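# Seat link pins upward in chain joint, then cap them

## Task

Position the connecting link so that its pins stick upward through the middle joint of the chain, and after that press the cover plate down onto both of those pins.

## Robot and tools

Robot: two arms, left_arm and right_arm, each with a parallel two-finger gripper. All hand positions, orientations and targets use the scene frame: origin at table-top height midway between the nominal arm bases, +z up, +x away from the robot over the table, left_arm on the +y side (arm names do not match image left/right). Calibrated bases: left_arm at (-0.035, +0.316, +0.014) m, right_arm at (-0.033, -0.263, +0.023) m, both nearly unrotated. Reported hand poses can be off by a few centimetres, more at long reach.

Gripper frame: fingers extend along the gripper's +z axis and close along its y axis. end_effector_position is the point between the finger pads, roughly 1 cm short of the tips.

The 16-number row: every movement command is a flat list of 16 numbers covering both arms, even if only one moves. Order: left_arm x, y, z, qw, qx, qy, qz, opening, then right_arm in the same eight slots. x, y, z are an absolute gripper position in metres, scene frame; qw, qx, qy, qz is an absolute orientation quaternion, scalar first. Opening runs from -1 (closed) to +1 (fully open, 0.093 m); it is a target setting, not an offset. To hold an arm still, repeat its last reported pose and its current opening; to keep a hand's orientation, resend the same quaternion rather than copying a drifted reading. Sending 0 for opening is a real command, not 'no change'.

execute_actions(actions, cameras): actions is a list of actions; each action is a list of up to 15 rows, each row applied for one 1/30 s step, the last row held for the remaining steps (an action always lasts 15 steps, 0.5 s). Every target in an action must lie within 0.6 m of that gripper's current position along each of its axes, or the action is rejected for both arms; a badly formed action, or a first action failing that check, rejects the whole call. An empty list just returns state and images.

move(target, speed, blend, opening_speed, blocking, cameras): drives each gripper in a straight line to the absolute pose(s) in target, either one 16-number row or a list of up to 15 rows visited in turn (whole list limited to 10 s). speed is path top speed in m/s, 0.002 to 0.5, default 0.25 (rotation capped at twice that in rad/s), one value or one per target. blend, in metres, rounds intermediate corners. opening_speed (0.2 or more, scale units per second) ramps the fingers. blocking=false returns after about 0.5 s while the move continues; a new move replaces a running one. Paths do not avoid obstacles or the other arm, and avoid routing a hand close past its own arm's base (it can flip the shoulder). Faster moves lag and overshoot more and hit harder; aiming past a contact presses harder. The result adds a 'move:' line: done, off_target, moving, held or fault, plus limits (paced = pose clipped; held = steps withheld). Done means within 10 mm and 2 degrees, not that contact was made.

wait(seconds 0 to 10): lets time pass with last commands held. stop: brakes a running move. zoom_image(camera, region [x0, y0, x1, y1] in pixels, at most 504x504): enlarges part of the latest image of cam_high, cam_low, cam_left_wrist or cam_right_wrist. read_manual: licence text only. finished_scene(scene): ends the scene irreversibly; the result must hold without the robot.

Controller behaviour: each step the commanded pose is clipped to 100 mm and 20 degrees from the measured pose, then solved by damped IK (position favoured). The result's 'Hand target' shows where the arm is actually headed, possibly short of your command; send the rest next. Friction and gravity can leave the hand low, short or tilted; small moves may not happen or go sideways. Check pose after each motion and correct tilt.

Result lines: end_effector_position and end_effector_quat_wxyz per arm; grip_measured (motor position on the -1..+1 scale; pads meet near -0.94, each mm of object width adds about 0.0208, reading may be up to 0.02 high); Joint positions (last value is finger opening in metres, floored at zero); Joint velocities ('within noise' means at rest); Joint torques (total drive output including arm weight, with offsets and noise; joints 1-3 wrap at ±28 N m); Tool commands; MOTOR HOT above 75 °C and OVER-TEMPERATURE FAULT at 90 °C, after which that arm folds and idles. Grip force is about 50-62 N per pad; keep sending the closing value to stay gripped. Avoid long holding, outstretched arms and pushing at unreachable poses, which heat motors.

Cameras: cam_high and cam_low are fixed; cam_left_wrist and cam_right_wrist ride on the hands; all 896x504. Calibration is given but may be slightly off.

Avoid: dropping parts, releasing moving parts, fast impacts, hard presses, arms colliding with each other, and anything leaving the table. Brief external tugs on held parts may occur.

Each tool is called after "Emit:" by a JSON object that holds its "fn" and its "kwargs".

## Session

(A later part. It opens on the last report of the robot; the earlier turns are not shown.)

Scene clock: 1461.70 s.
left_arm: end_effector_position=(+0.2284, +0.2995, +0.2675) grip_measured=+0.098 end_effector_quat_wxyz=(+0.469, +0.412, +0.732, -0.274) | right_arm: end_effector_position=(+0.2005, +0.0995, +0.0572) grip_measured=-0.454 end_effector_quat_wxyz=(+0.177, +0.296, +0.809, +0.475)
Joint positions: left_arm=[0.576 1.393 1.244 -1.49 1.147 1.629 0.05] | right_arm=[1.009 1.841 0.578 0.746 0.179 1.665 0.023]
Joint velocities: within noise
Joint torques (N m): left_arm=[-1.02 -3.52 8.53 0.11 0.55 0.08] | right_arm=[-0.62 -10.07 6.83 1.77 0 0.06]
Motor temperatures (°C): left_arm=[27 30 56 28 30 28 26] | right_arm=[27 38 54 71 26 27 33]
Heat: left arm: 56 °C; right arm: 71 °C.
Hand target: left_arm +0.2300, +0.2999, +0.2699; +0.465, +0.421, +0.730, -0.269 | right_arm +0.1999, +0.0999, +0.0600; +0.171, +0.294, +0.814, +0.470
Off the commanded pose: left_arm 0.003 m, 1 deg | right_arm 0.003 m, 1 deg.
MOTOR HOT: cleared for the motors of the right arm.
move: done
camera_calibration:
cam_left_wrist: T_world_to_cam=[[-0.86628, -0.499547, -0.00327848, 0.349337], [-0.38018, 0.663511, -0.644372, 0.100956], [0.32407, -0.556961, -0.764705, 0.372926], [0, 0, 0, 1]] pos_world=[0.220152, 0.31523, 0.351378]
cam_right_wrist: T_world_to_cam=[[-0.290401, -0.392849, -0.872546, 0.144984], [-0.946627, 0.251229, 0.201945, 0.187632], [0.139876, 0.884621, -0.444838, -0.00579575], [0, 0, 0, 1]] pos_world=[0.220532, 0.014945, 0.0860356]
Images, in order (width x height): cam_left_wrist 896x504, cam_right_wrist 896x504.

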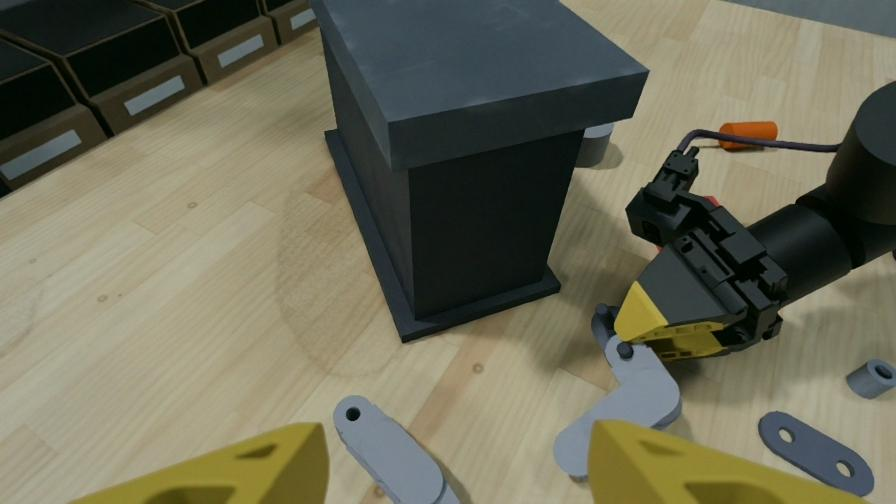

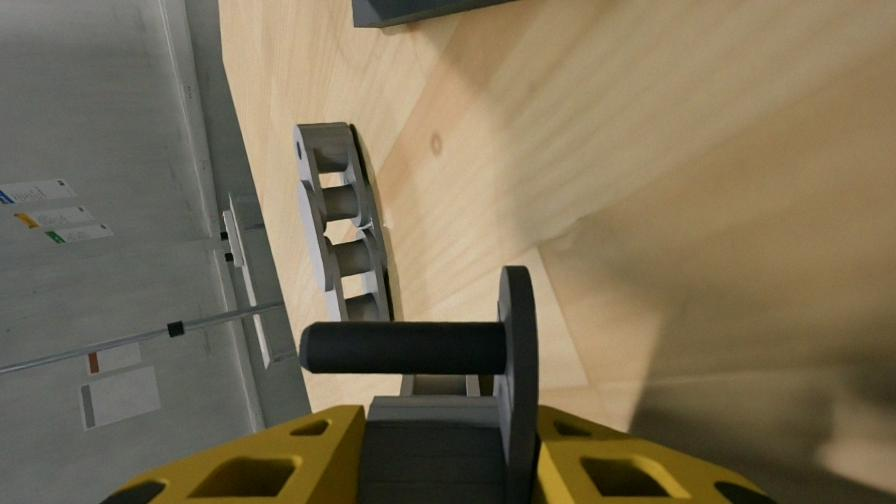

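Emit:
{"fn": "move", "kwargs": {"target": [0.23,0.30,0.27,0.4653,0.4217,0.7304,-0.2687,0.1,0.20,0.10,0.045,0.165,0.297,0.822,0.457,-0.6], "speed": 0.04, "cameras": ["cam_left_wrist","cam_right_wrist"]}}

Scene clock: 1469.23 s.
left_arm: end_effector_position=(+0.2284, +0.2995, +0.2675) grip_measured=+0.098 end_effector_quat_wxyz=(+0.469, +0.412, +0.732, -0.274) | right_arm: end_effector_position=(+0.1993, +0.1012, +0.0569) grip_measured=-0.454 end_effector_quat_wxyz=(+0.171, +0.295, +0.810, +0.476)
Joint positions: left_arm=[0.576 1.393 1.244 -1.49 1.147 1.629 0.05] | right_arm=[1.009 1.842 0.583 0.742 0.168 1.669 0.023]
Joint velocities: within noise
Joint torques (N m): left_arm=[-0.99 -3.48 8.54 0.12 0.55 0.08] | right_arm=[-0.91 -6.43 7.16 1.84 0.04 0.06]
Motor temperatures (°C): left_arm=[27 30 56 28 30 28 26] | right_arm=[27 39 54 69 26 27 33]
Heat: left arm: 56 °C; right arm: 69 °C.
Hand target: left_arm +0.2300, +0.2999, +0.2699; +0.465, +0.421, +0.730, -0.269 | right_arm +0.1996, +0.0996, +0.0453; +0.165, +0.297, +0.822, +0.457
Off the commanded pose: left_arm 0.003 m, 1 deg | right_arm 0.012 m, 3 deg.
move: off_target (right_arm)
camera_calibration:
cam_left_wrist: T_world_to_cam=[[-0.86628, -0.499547, -0.00327848, 0.349337], [-0.38018, 0.663511, -0.644372, 0.100956], [0.32407, -0.556961, -0.764705, 0.372926], [0, 0, 0, 1]] pos_world=[0.220152, 0.31523, 0.351378]
cam_right_wrist: T_world_to_cam=[[-0.294848, -0.392161, -0.871363, 0.145773], [-0.946743, 0.243372, 0.210825, 0.186524], [0.129388, 0.887119, -0.443034, -0.00565944], [0, 0, 0, 1]] pos_world=[0.220304, 0.0167926, 0.0851904]
Images, in order (width x height): cam_left_wrist 896x504, cam_right_wrist 896x504.

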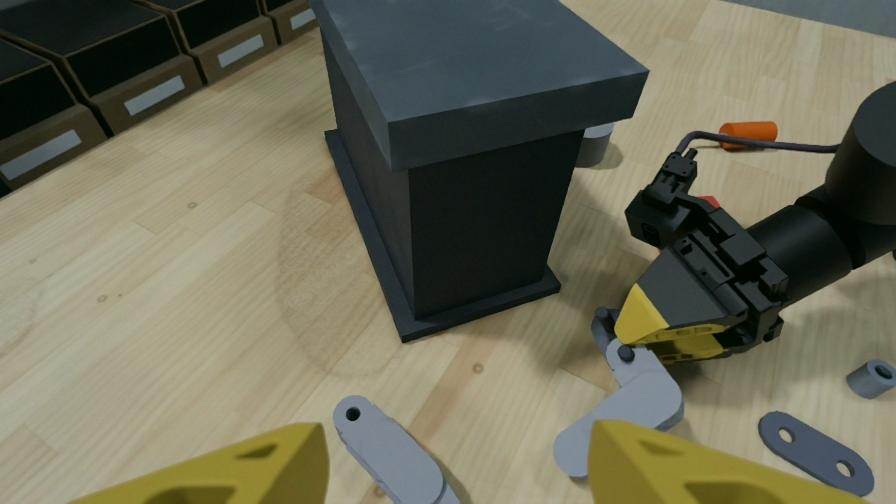

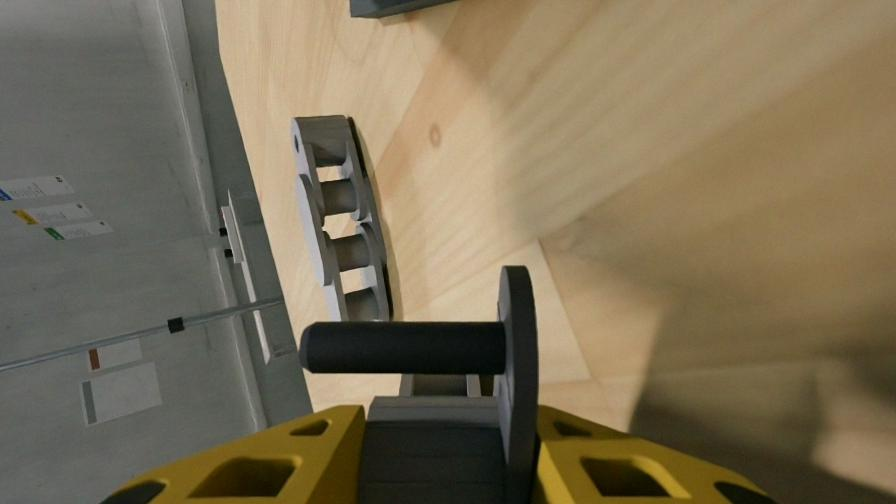

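Emit:
{"fn": "move", "kwargs": {"target": [[0.23,0.30,0.27,0.4653,0.4217,0.7304,-0.2687,0.1,0.20,0.10,0.060,0.209,0.267,0.740,0.578,-0.6],[0.23,0.30,0.27,0.4653,0.4217,0.7304,-0.2687,0.1,0.20,0.10,0.045,0.209,0.267,0.740,0.578,-0.6]], "speed": 0.06, "cameras": ["cam_left_wrist","cam_right_wrist"]}}

Scene clock: 1485.13 s.
left_arm: end_effector_position=(+0.2284, +0.2995, +0.2675) grip_measured=+0.098 end_effector_quat_wxyz=(+0.469, +0.412, +0.732, -0.274) | right_arm: end_effector_position=(+0.1990, +0.0968, +0.0398) grip_measured=-0.454 end_effector_quat_wxyz=(+0.203, +0.270, +0.750, +0.569)
Joint positions: left_arm=[0.576 1.393 1.244 -1.49 1.147 1.629 0.05] | right_arm=[1.009 2.159 0.469 1.412 0.179 1.624 0.023]
Joint velocities: within noise
Joint torques (N m): left_arm=[-1.02 -3.44 8.54 0.12 0.54 0.09] | right_arm=[0.58 -7.83 3.69 2.87 0.23 -0.01]
Motor temperatures (°C): left_arm=[27 30 56 27 30 28 26] | right_arm=[27 38 53 67 26 27 33]
Heat: left arm: 56 °C; right arm: 67 °C.
Hand target: left_arm +0.2300, +0.2999, +0.2699; +0.465, +0.421, +0.730, -0.269 | right_arm +0.1998, +0.0999, +0.0450; +0.209, +0.268, +0.741, +0.579
Off the commanded pose: left_arm 0.003 m, 1 deg | right_arm 0.006 m, 2 deg.
move: done
camera_calibration:
cam_left_wrist: T_world_to_cam=[[-0.86628, -0.499547, -0.00327848, 0.349337], [-0.38018, 0.663511, -0.644372, 0.100956], [0.32407, -0.556961, -0.764705, 0.372926], [0, 0, 0, 1]] pos_world=[0.220152, 0.31523, 0.351378]
cam_right_wrist: T_world_to_cam=[[-0.152784, -0.226758, -0.961893, 0.0883703], [-0.972494, 0.20766, 0.105514, 0.203647], [0.17582, 0.951556, -0.252247, -0.0323147], [0, 0, 0, 1]] pos_world=[0.217229, 0.00849853, 0.0553638]
Images, in order (width x height): cam_left_wrist 896x504, cam_right_wrist 896x504.

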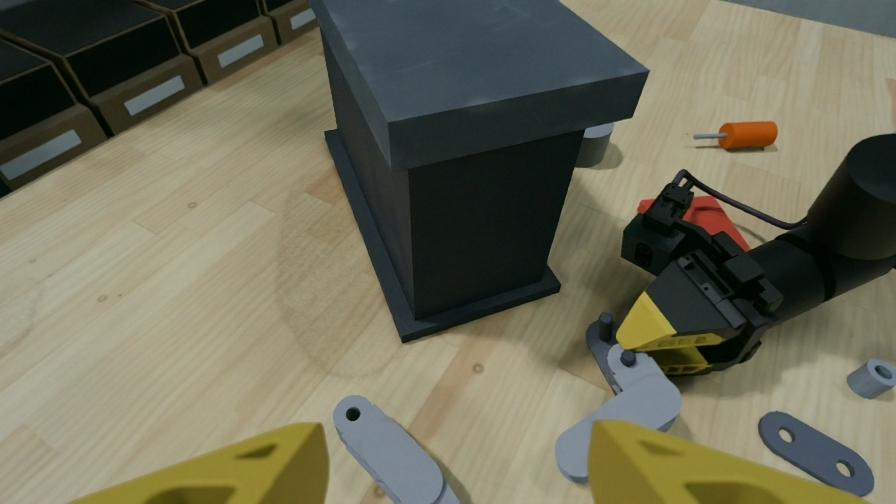

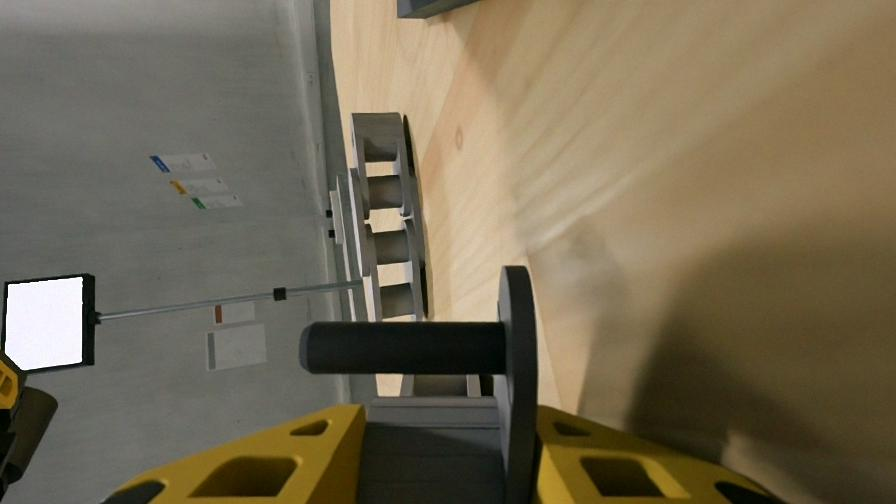

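Emit:
{"fn": "move", "kwargs": {"target": [0.23,0.30,0.27,0.4653,0.4217,0.7304,-0.2687,0.1,0.20,0.10,0.033,0.213,0.264,0.730,0.591,-0.6], "speed": 0.03, "cameras": ["cam_left_wrist","cam_right_wrist"]}}

Scene clock: 1489.73 s.
left_arm: end_effector_position=(+0.2284, +0.2995, +0.2675) grip_measured=+0.098 end_effector_quat_wxyz=(+0.469, +0.412, +0.732, -0.274) | right_arm: end_effector_position=(+0.1991, +0.0973, +0.0403) grip_measured=-0.454 end_effector_quat_wxyz=(+0.212, +0.263, +0.731, +0.593)
Joint positions: left_arm=[0.576 1.393 1.244 -1.49 1.147 1.629 0.05] | right_arm=[1.012 2.245 0.469 1.564 0.185 1.613 0.023]
Joint velocities: within noise
Joint torques (N m): left_arm=[-0.95 -3.41 8.51 0.11 0.55 0.08] | right_arm=[0.21 -6.42 4.46 2.45 0.18 0.09]
Motor temperatures (°C): left_arm=[27 30 56 27 30 28 26] | right_arm=[27 38 52 68 26 27 33]
Heat: left arm: 56 °C; right arm: 68 °C.
Hand target: left_arm +0.2300, +0.2999, +0.2699; +0.465, +0.421, +0.730, -0.269 | right_arm +0.1998, +0.1000, +0.0332; +0.212, +0.265, +0.734, +0.588
Off the commanded pose: left_arm 0.003 m, 1 deg | right_arm 0.008 m, 0 deg.
joint read past its limit (right arm) — joint 4 (wrist pitch), upper limit.
joint sent to its limit (right arm) — joint 4 (wrist pitch), upper limit. The joint targets still meet the commanded pose.
move: done
camera_calibration:
cam_left_wrist: T_world_to_cam=[[-0.86628, -0.499547, -0.00327848, 0.349337], [-0.38018, 0.663511, -0.644372, 0.100956], [0.32407, -0.556961, -0.764705, 0.372926], [0, 0, 0, 1]] pos_world=[0.220152, 0.31523, 0.351378]
cam_right_wrist: T_world_to_cam=[[-0.112752, -0.176966, -0.977737, 0.0768141], [-0.976101, 0.203708, 0.075693, 0.205913], [0.185778, 0.962905, -0.195705, -0.0380405], [0, 0, 0, 1]] pos_world=[0.21672, 0.0082769, 0.0520731]
Images, in order (width x height): cam_left_wrist 896x504, cam_right_wrist 896x504.

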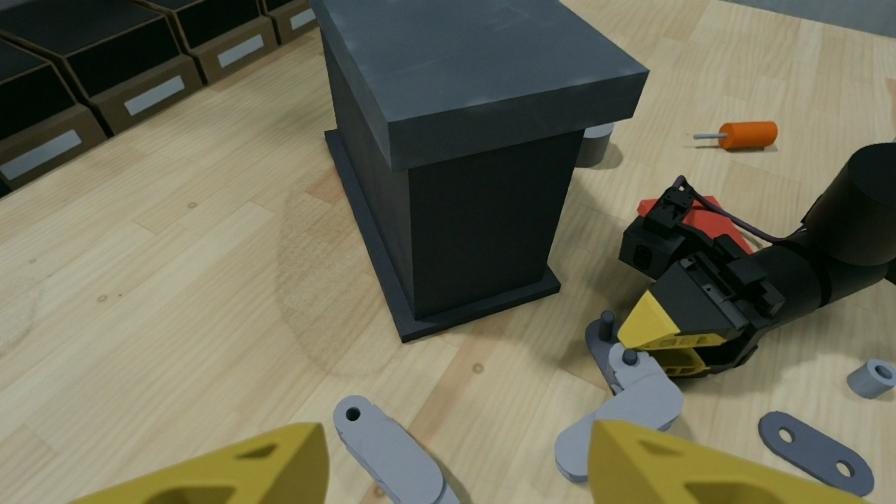

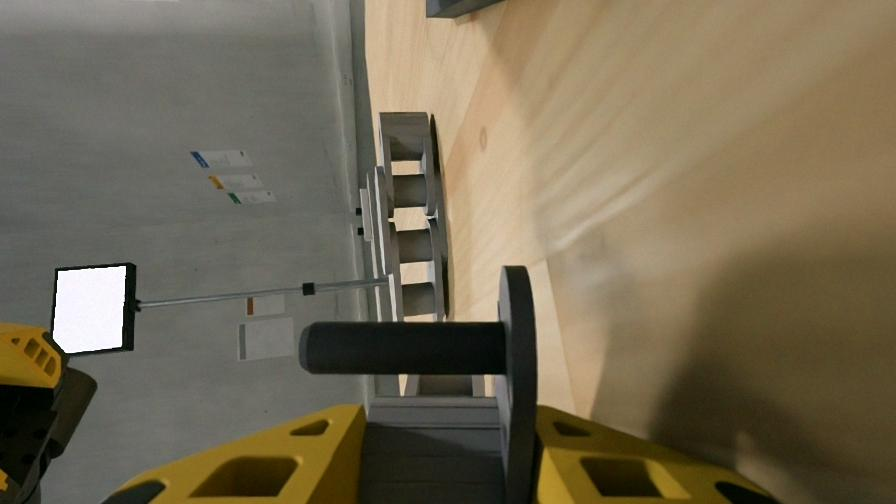

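Emit:
{"fn": "move", "kwargs": {"target": [0.23,0.30,0.27,0.4653,0.4217,0.7304,-0.2687,0.1,0.1995,0.0985,0.042,0.209,0.267,0.740,0.578,-0.15], "speed": 0.03, "opening_speed": 0.3, "cameras": ["cam_left_wrist","cam_right_wrist","cam_low"]}}

Scene clock: 1518.60 s.
left_arm: end_effector_position=(+0.2284, +0.2995, +0.2675) grip_measured=+0.098 end_effector_quat_wxyz=(+0.469, +0.412, +0.732, -0.274) | right_arm: end_effector_position=(+0.1998, +0.0985, +0.0433) grip_measured=-0.152 end_effector_quat_wxyz=(+0.211, +0.264, +0.736, +0.586)
Joint positions: left_arm=[0.576 1.393 1.244 -1.49 1.147 1.629 0.05] | right_arm=[1.012 2.202 0.471 1.501 0.185 1.613 0.038]
Joint velocities: within noise
Joint torques (N m): left_arm=[-1.01 -3.48 8.5 0.12 0.55 0.08] | right_arm=[0.05 -9.99 3.1 2.09 0.18 0.11]
Motor temperatures (°C): left_arm=[27 30 56 27 30 28 26] | right_arm=[27 38 49 67 26 27 33]
Heat: left arm: 56 °C; right arm: 67 °C.
Hand target: left_arm +0.2300, +0.2999, +0.2699; +0.465, +0.421, +0.730, -0.269 | right_arm +0.1994, +0.0985, +0.0420; +0.209, +0.267, +0.741, +0.579
Off the commanded pose: left_arm 0.003 m, 1 deg | right_arm 0.001 m, 1 deg.
move: done
camera_calibration:
cam_left_wrist: T_world_to_cam=[[-0.86628, -0.499547, -0.00327848, 0.349337], [-0.38018, 0.663511, -0.644372, 0.100956], [0.32407, -0.556961, -0.764705, 0.372926], [0, 0, 0, 1]] pos_world=[0.220152, 0.31523, 0.351378]
cam_right_wrist: T_world_to_cam=[[-0.121677, -0.19329, -0.973567, 0.0832214], [-0.975313, 0.205386, 0.0811184, 0.205579], [0.184278, 0.959404, -0.213509, -0.0372803], [0, 0, 0, 1]] pos_world=[0.2175, 0.00962956, 0.0563857]
Images, in order (width x height): cam_low 896x504, cam_left_wrist 896x504, cam_right_wrist 896x504.

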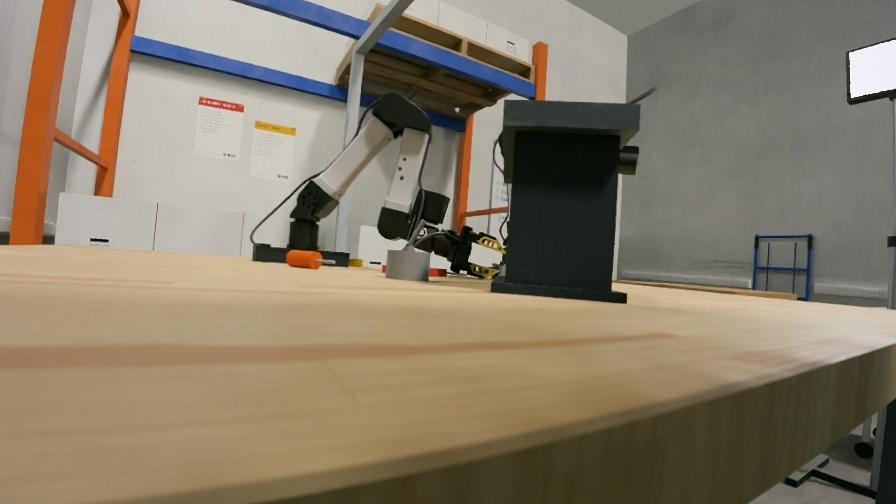

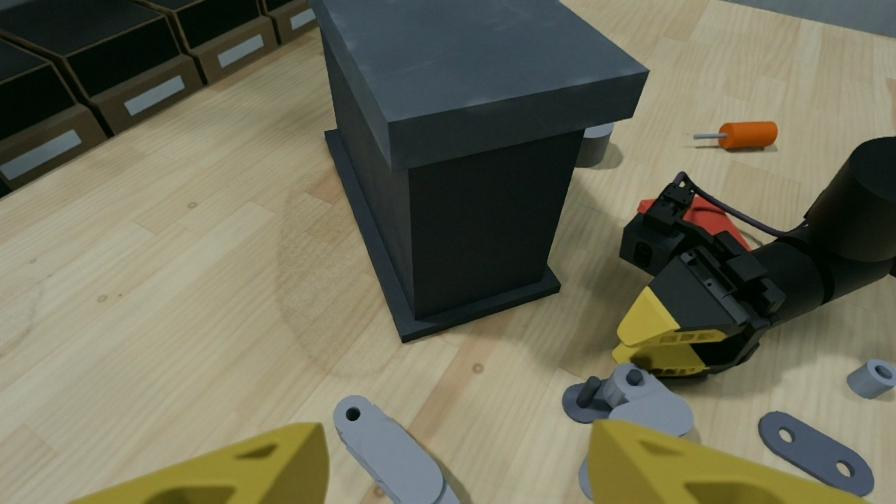

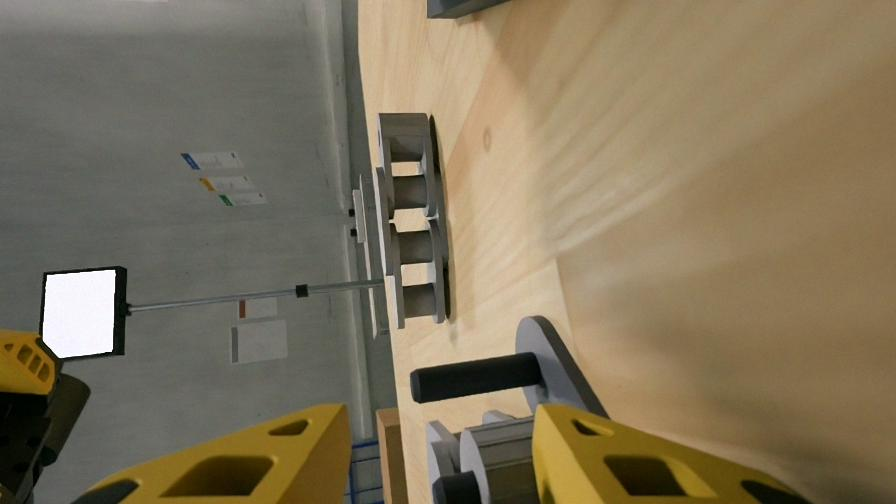

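Emit:
{"fn": "zoom_image", "kwargs": {"camera": "cam_left_wrist", "region": [520, 300, 760, 504]}}

Emit:
{"fn": "zoom_image", "kwargs": {"camera": "cam_right_wrist", "region": [340, 260, 680, 504]}}

Scaled by 2.100 from the camera's 896x504 image, which has a finer 1280x720 frame.

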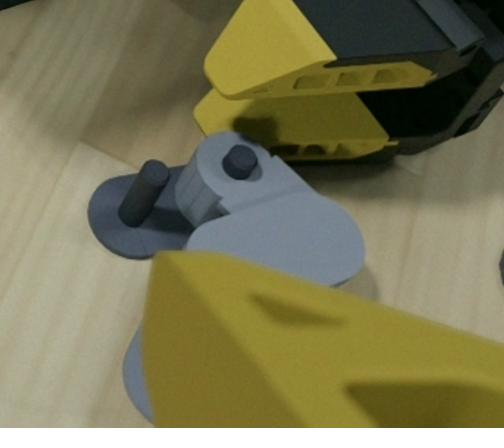

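Scaled by 1.482 from the camera's 896x504 image, which has a finer 1280x720 frame.

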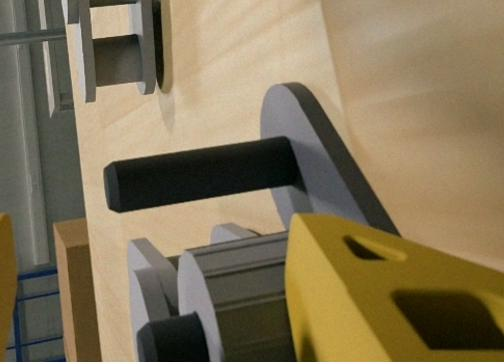

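Emit:
{"fn": "move", "kwargs": {"target": [[0.23,0.30,0.27,0.4653,0.4217,0.7304,-0.2687,0.1,0.167,0.060,0.048,0.209,0.267,0.740,0.578,-0.15],[0.23,0.30,0.27,0.4653,0.4217,0.7304,-0.2687,0.1,0.155,0.04,0.12,0.209,0.267,0.740,0.578,-0.15]], "speed": [0.05,0.1]}}

Scene clock: 1532.40 s.
left_arm: end_effector_position=(+0.2284, +0.2995, +0.2675) grip_measured=+0.098 end_effector_quat_wxyz=(+0.469, +0.412, +0.732, -0.274) | right_arm: end_effector_position=(+0.1560, +0.0392, +0.1164) grip_measured=-0.152 end_effector_quat_wxyz=(+0.210, +0.265, +0.744, +0.576)
Joint positions: left_arm=[0.576 1.393 1.244 -1.49 1.147 1.629 0.05] | right_arm=[1.063 1.52 0.197 1.065 0.234 1.625 0.038]
Joint velocities: within noise
Joint torques (N m): left_arm=[-0.99 -3.47 8.51 0.11 0.55 0.09] | right_arm=[0.61 -6.13 5.89 2.35 0.19 0.2]
Motor temperatures (°C): left_arm=[27 30 56 27 30 28 26] | right_arm=[27 39 48 66 26 27 32]
Heat: left arm: 56 °C; right arm: 66 °C.
Hand target: left_arm +0.2300, +0.2999, +0.2699; +0.465, +0.421, +0.730, -0.269 | right_arm +0.1551, +0.0400, +0.1200; +0.209, +0.267, +0.741, +0.579
Off the commanded pose: left_arm 0.003 m, 1 deg | right_arm 0.004 m, 1 deg.
move: done
camera_calibration:
cam_left_wrist: T_world_to_cam=[[-0.86628, -0.499547, -0.00327848, 0.349337], [-0.38018, 0.663511, -0.644372, 0.100956], [0.32407, -0.556961, -0.764705, 0.372926], [0, 0, 0, 1]] pos_world=[0.220152, 0.31523, 0.351378]
cam_right_wrist: T_world_to_cam=[[-0.132239, -0.215568, -0.967493, 0.139458], [-0.974505, 0.206758, 0.0871295, 0.168162], [0.181255, 0.954349, -0.237414, 0.0466745], [0, 0, 0, 1]] pos_world=[0.173856, -0.0492499, 0.131354]

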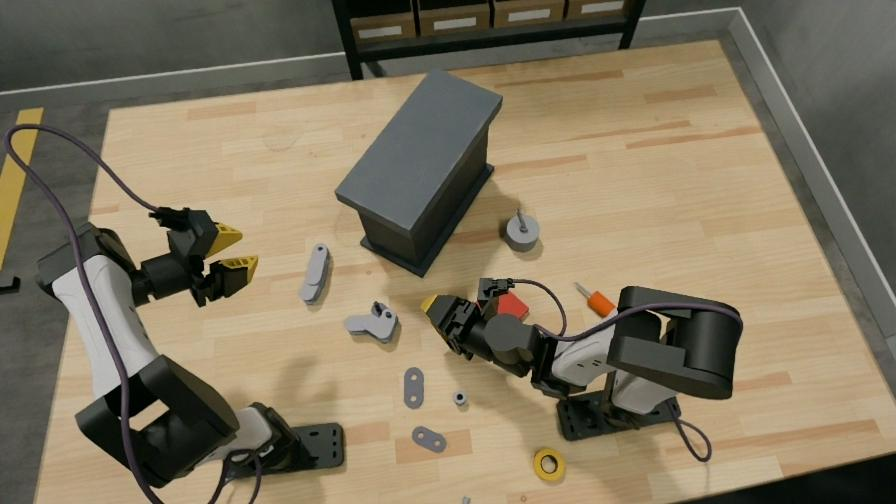

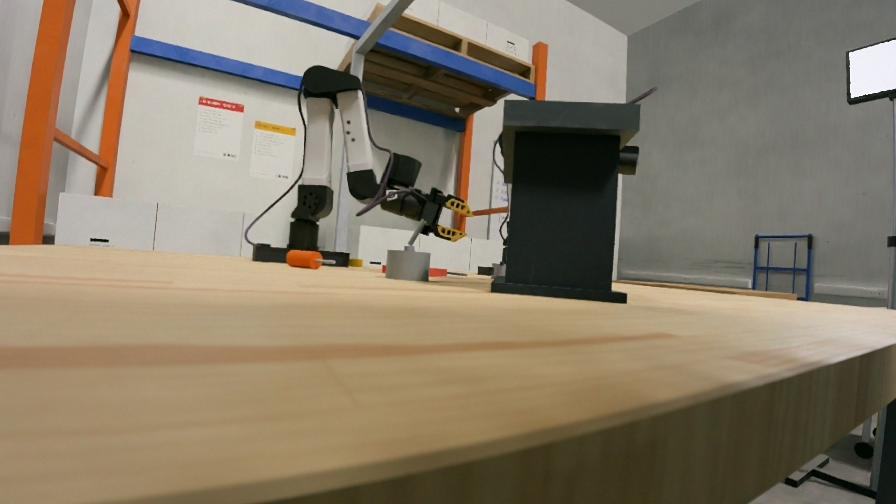

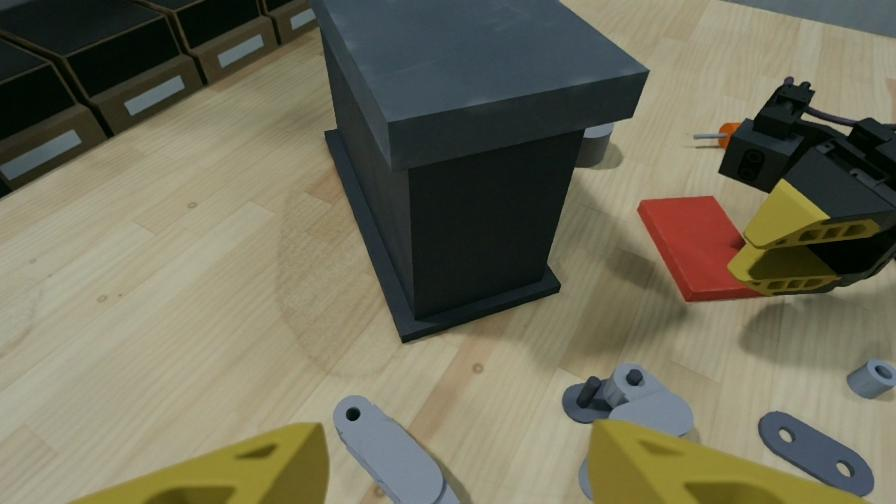

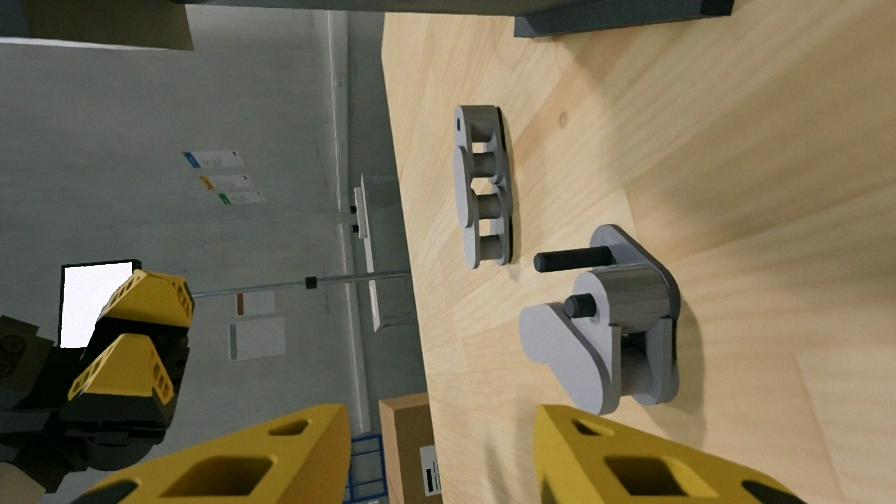

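Emit:
{"fn": "zoom_image", "kwargs": {"camera": "cam_high", "region": [280, 220, 460, 360]}}

Emit:
{"fn": "zoom_image", "kwargs": {"camera": "cam_right_wrist", "region": [420, 180, 740, 460]}}

Scaled by 2.800 from the camera's 896x504 image, which has a finer 1280x720 frame.

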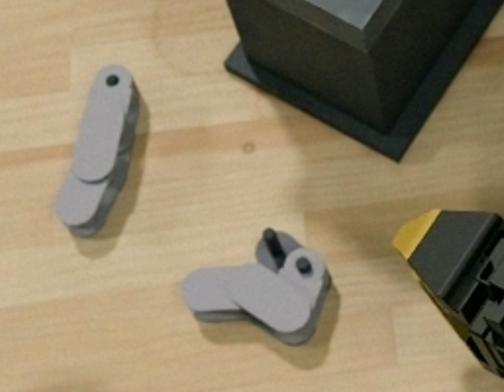

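Scaled by 1.575 from the camera's 896x504 image, which has a finer 1280x720 frame.

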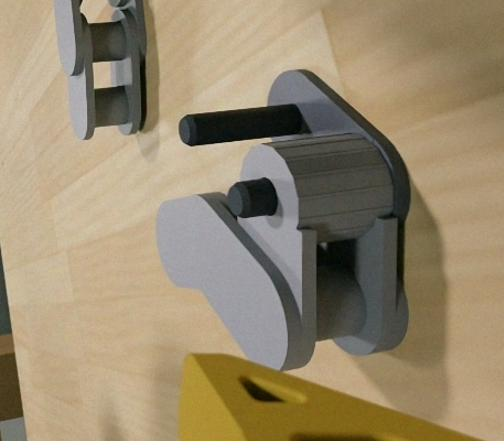

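Emit:
{"fn": "move", "kwargs": {"target": [[0.26,0.27,0.24,0.25,0.25,0.933,-0.067,0.3,0.155,0.04,0.12,0.209,0.267,0.740,0.578,-0.15],[0.285,0.252,0.19,0,0.5,0.866,0,0.3,0.155,0.04,0.12,0.209,0.267,0.740,0.578,-0.15],[0.285,0.252,0.15,0,0.078,0.997,0,0.3,0.155,0.04,0.12,0.209,0.267,0.740,0.578,-0.15]], "speed": 0.2, "blend": 0.02}}

Scene clock: 1624.47 s.
left_arm: end_effector_position=(+0.2840, +0.2517, +0.1487) grip_measured=+0.298 end_effector_quat_wxyz=(-0.008, +0.080, +0.997, -0.006) | right_arm: end_effector_position=(+0.1559, +0.0392, +0.1161) grip_measured=-0.152 end_effector_quat_wxyz=(+0.210, +0.265, +0.745, +0.576)
Joint positions: left_arm=[-0.174 1.787 1.57 -1.368 0.015 -0.032 0.06] | right_arm=[1.063 1.52 0.197 1.064 0.234 1.625 0.038]
Joint velocities: within noise
Joint torques (N m): left_arm=[-0.92 -8.14 5.98 0.43 -0.01 -0.06] | right_arm=[0.44 -6.22 5.89 2.36 0.23 0.11]
Motor temperatures (°C): left_arm=[27 31 56 26 30 28 26] | right_arm=[27 36 47 59 26 27 31]
Heat: left arm: 56 °C; right arm: 59 °C.
Hand target: left_arm +0.2850, +0.2520, +0.1499; +0.000, +0.078, +0.997, +0.000 | right_arm +0.1551, +0.0400, +0.1200; +0.209, +0.267, +0.741, +0.579
Off the commanded pose: left_arm 0.002 m, 1 deg | right_arm 0.004 m, 1 deg.
move: done
camera_calibration:
cam_left_wrist: T_world_to_cam=[[-0.179875, -0.983533, 0.0175202, 0.296977], [-0.879034, 0.168707, 0.445911, 0.181364], [-0.441524, 0.0648076, -0.894906, 0.31767], [0, 0, 0, 1]] pos_world=[0.353103, 0.240902, 0.198209]
cam_right_wrist: T_world_to_cam=[[-0.13272, -0.216565, -0.967205, 0.139267], [-0.974461, 0.206848, 0.0874006, 0.168126], [0.181137, 0.954103, -0.238487, 0.0468301], [0, 0, 0, 1]] pos_world=[0.173833, -0.0492971, 0.131173]

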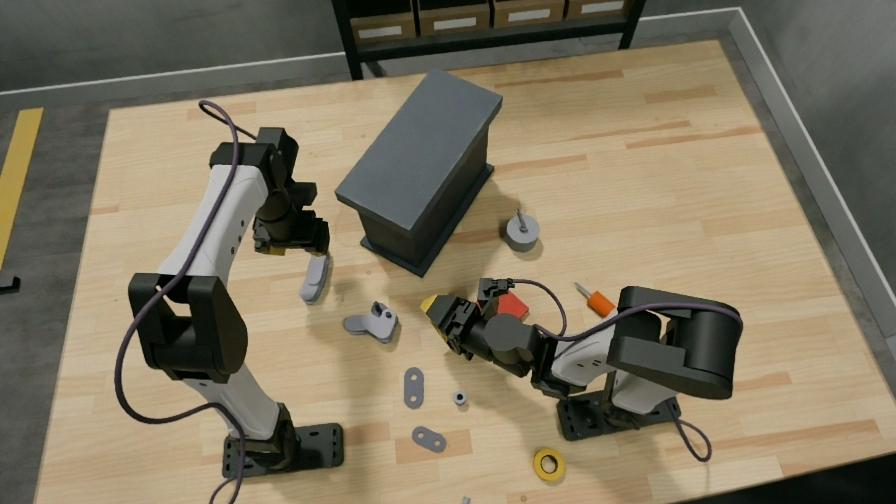

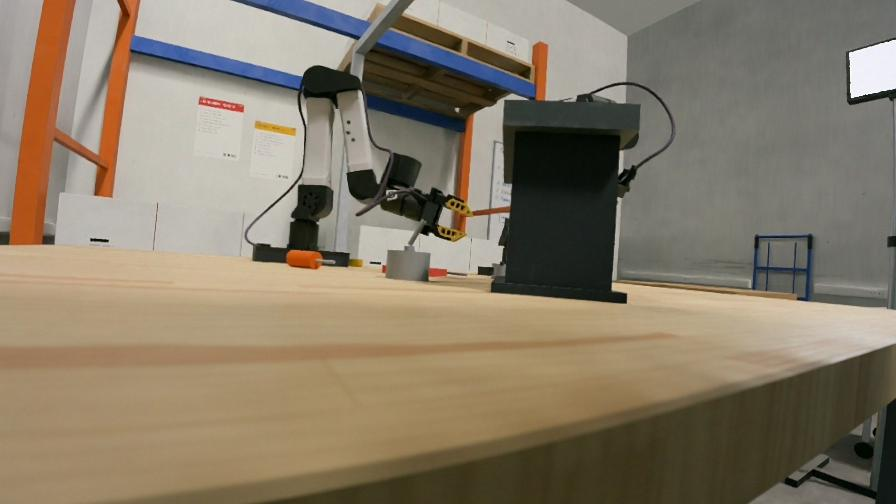

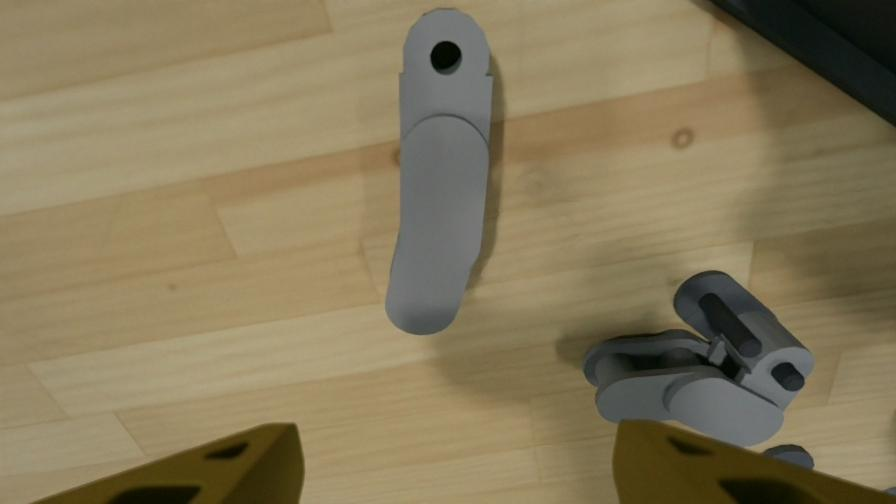

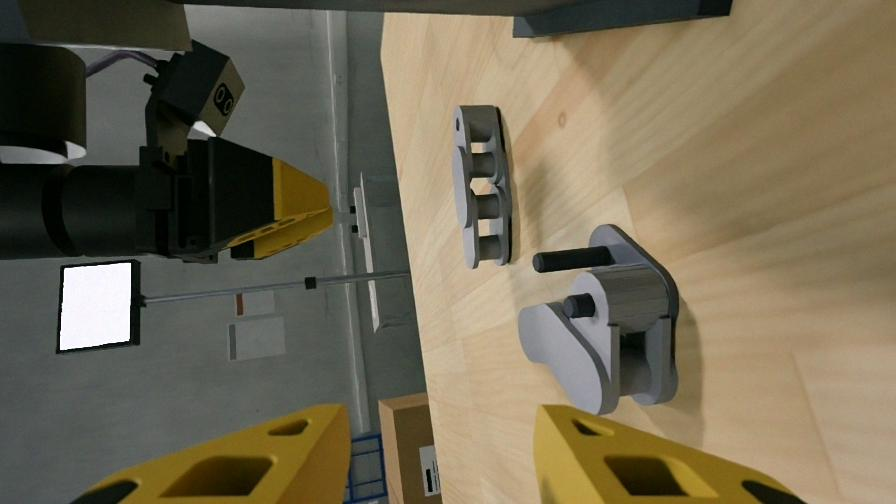

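Emit:
{"fn": "move", "kwargs": {"target": [[0.2925,0.2525,0.08,0,0.1305,0.9914,0,0.2,0.155,0.04,0.12,0.209,0.267,0.740,0.578,-0.15]], "speed": 0.15, "cameras": ["cam_left_wrist"]}}

Scene clock: 1651.87 s.
left_arm: end_effector_position=(+0.2904, +0.2506, +0.0810) grip_measured=+0.202 end_effector_quat_wxyz=(-0.004, +0.126, +0.992, -0.006) | right_arm: end_effector_position=(+0.1559, +0.0392, +0.1161) grip_measured=-0.152 end_effector_quat_wxyz=(+0.210, +0.265, +0.745, +0.576)
Joint positions: left_arm=[-0.174 1.833 1.357 -1.102 0.013 0.061 0.055] | right_arm=[1.063 1.52 0.197 1.064 0.234 1.625 0.038]
Joint velocities: within noise
Joint torques (N m): left_arm=[-0.4 -7.51 6.05 0.42 0 0.11] | right_arm=[0.66 -6.16 5.59 2.4 0.29 0.14]
Motor temperatures (°C): left_arm=[27 34 53 26 30 28 26] | right_arm=[27 36 47 58 26 27 30]
Heat: left arm: 53 °C; right arm: 58 °C.
Hand target: left_arm +0.2925, +0.2525, +0.0800; +0.000, +0.130, +0.991, +0.000 | right_arm +0.1551, +0.0400, +0.1200; +0.209, +0.267, +0.741, +0.579
Off the commanded pose: left_arm 0.003 m, 1 deg | right_arm 0.004 m, 1 deg.
move: done
camera_calibration:
cam_left_wrist: T_world_to_cam=[[-0.270642, -0.962528, 0.0171093, 0.319411], [-0.862908, 0.250433, 0.438945, 0.192743], [-0.426782, 0.104033, -0.898351, 0.246151], [0, 0, 0, 1]] pos_world=[0.357818, 0.233564, 0.131061]
Images, in order (width x height): cam_left_wrist 896x504.

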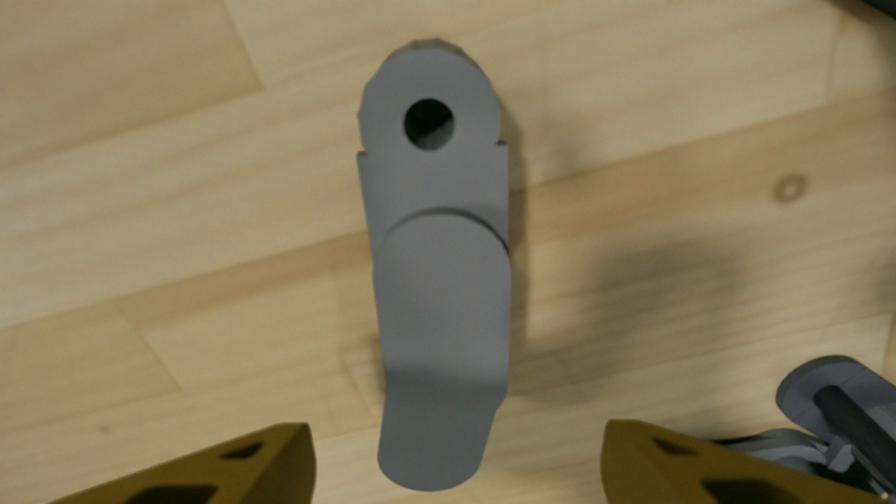

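Emit:
{"fn": "zoom_image", "kwargs": {"camera": "cam_left_wrist", "region": [300, 20, 620, 504]}}

Scaled by 1.041 from the camera's 896x504 image, which has a finer 1280x720 frame.

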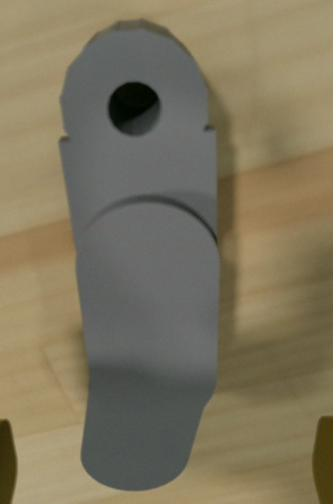

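Emit:
{"fn": "move", "kwargs": {"target": [[0.2935,0.2545,0.04,0,0.1305,0.9914,0,0.2,0.155,0.04,0.12,0.209,0.267,0.740,0.578,-0.15],[0.2935,0.2545,0.018,0,0.1305,0.9914,0,0.2,0.155,0.04,0.12,0.209,0.267,0.740,0.578,-0.15]], "speed": 0.08, "cameras": ["cam_left_wrist","cam_right_wrist"]}}

Scene clock: 1691.97 s.
left_arm: end_effector_position=(+0.2877, +0.2515, +0.0209) grip_measured=+0.202 end_effector_quat_wxyz=(-0.010, +0.129, +0.992, -0.005) | right_arm: end_effector_position=(+0.1559, +0.0392, +0.1161) grip_measured=-0.152 end_effector_quat_wxyz=(+0.210, +0.265, +0.745, +0.576)
Joint positions: left_arm=[-0.174 1.912 1.208 -0.887 0.012 0.068 0.055] | right_arm=[1.063 1.52 0.197 1.064 0.234 1.625 0.038]
Joint velocities: within noise
Joint torques (N m): left_arm=[0.27 -7.36 5.44 0.58 0.02 0.11] | right_arm=[0.54 -6.16 5.67 2.41 0.24 0.11]
Motor temperatures (°C): left_arm=[27 37 50 26 30 28 26] | right_arm=[27 35 46 56 26 27 30]
Heat: left arm: 50 °C; right arm: 56 °C.
Hand target: left_arm +0.2934, +0.2545, +0.0182; +0.000, +0.130, +0.991, +0.000 | right_arm +0.1551, +0.0400, +0.1200; +0.209, +0.267, +0.741, +0.579
Off the commanded pose: left_arm 0.007 m, 1 deg | right_arm 0.004 m, 1 deg.
move: done
camera_calibration:
cam_left_wrist: T_world_to_cam=[[-0.276703, -0.960816, 0.0163712, 0.32186], [-0.855959, 0.254178, 0.450252, 0.213463], [-0.436771, 0.110573, -0.892751, 0.192036], [0, 0, 0, 1]] pos_world=[0.355652, 0.233757, 0.0700591]
cam_right_wrist: T_world_to_cam=[[-0.133016, -0.216325, -0.967218, 0.139305], [-0.974417, 0.20692, 0.0877267, 0.168079], [0.18116, 0.954142, -0.238314, 0.0468049], [0, 0, 0, 1]] pos_world=[0.173829, -0.0493024, 0.131147]
Images, in order (width x height): cam_left_wrist 896x504, cam_right_wrist 896x504.

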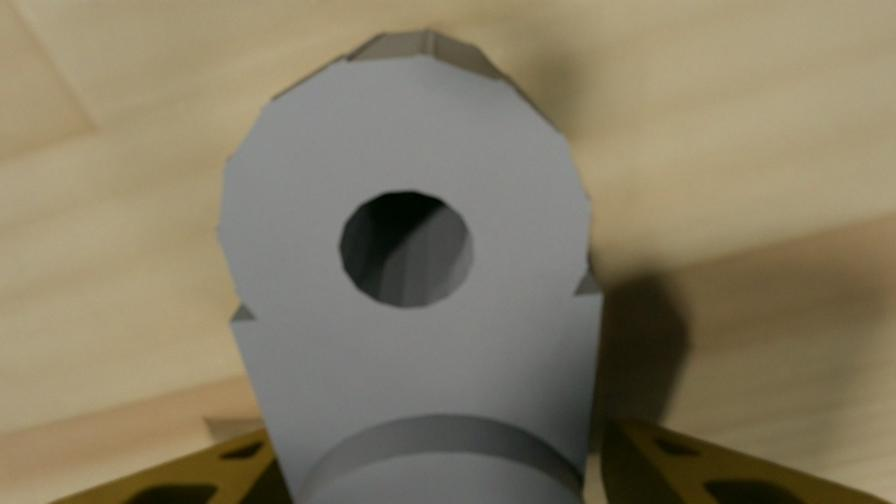

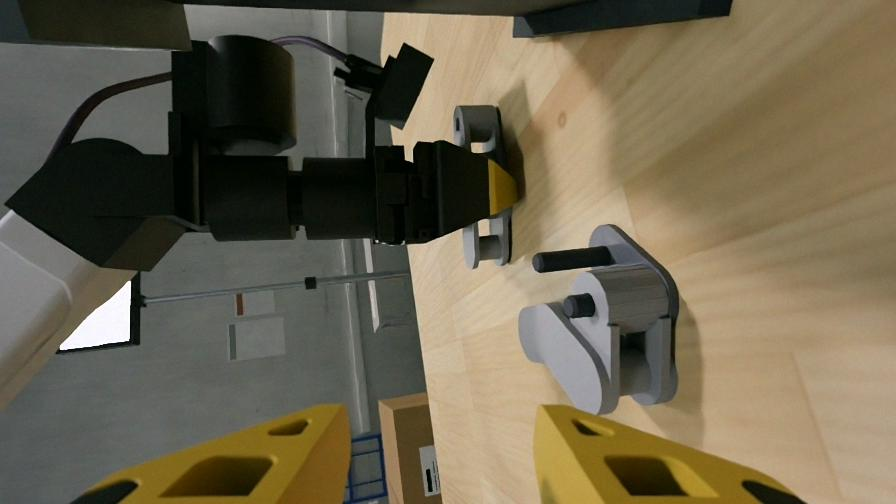

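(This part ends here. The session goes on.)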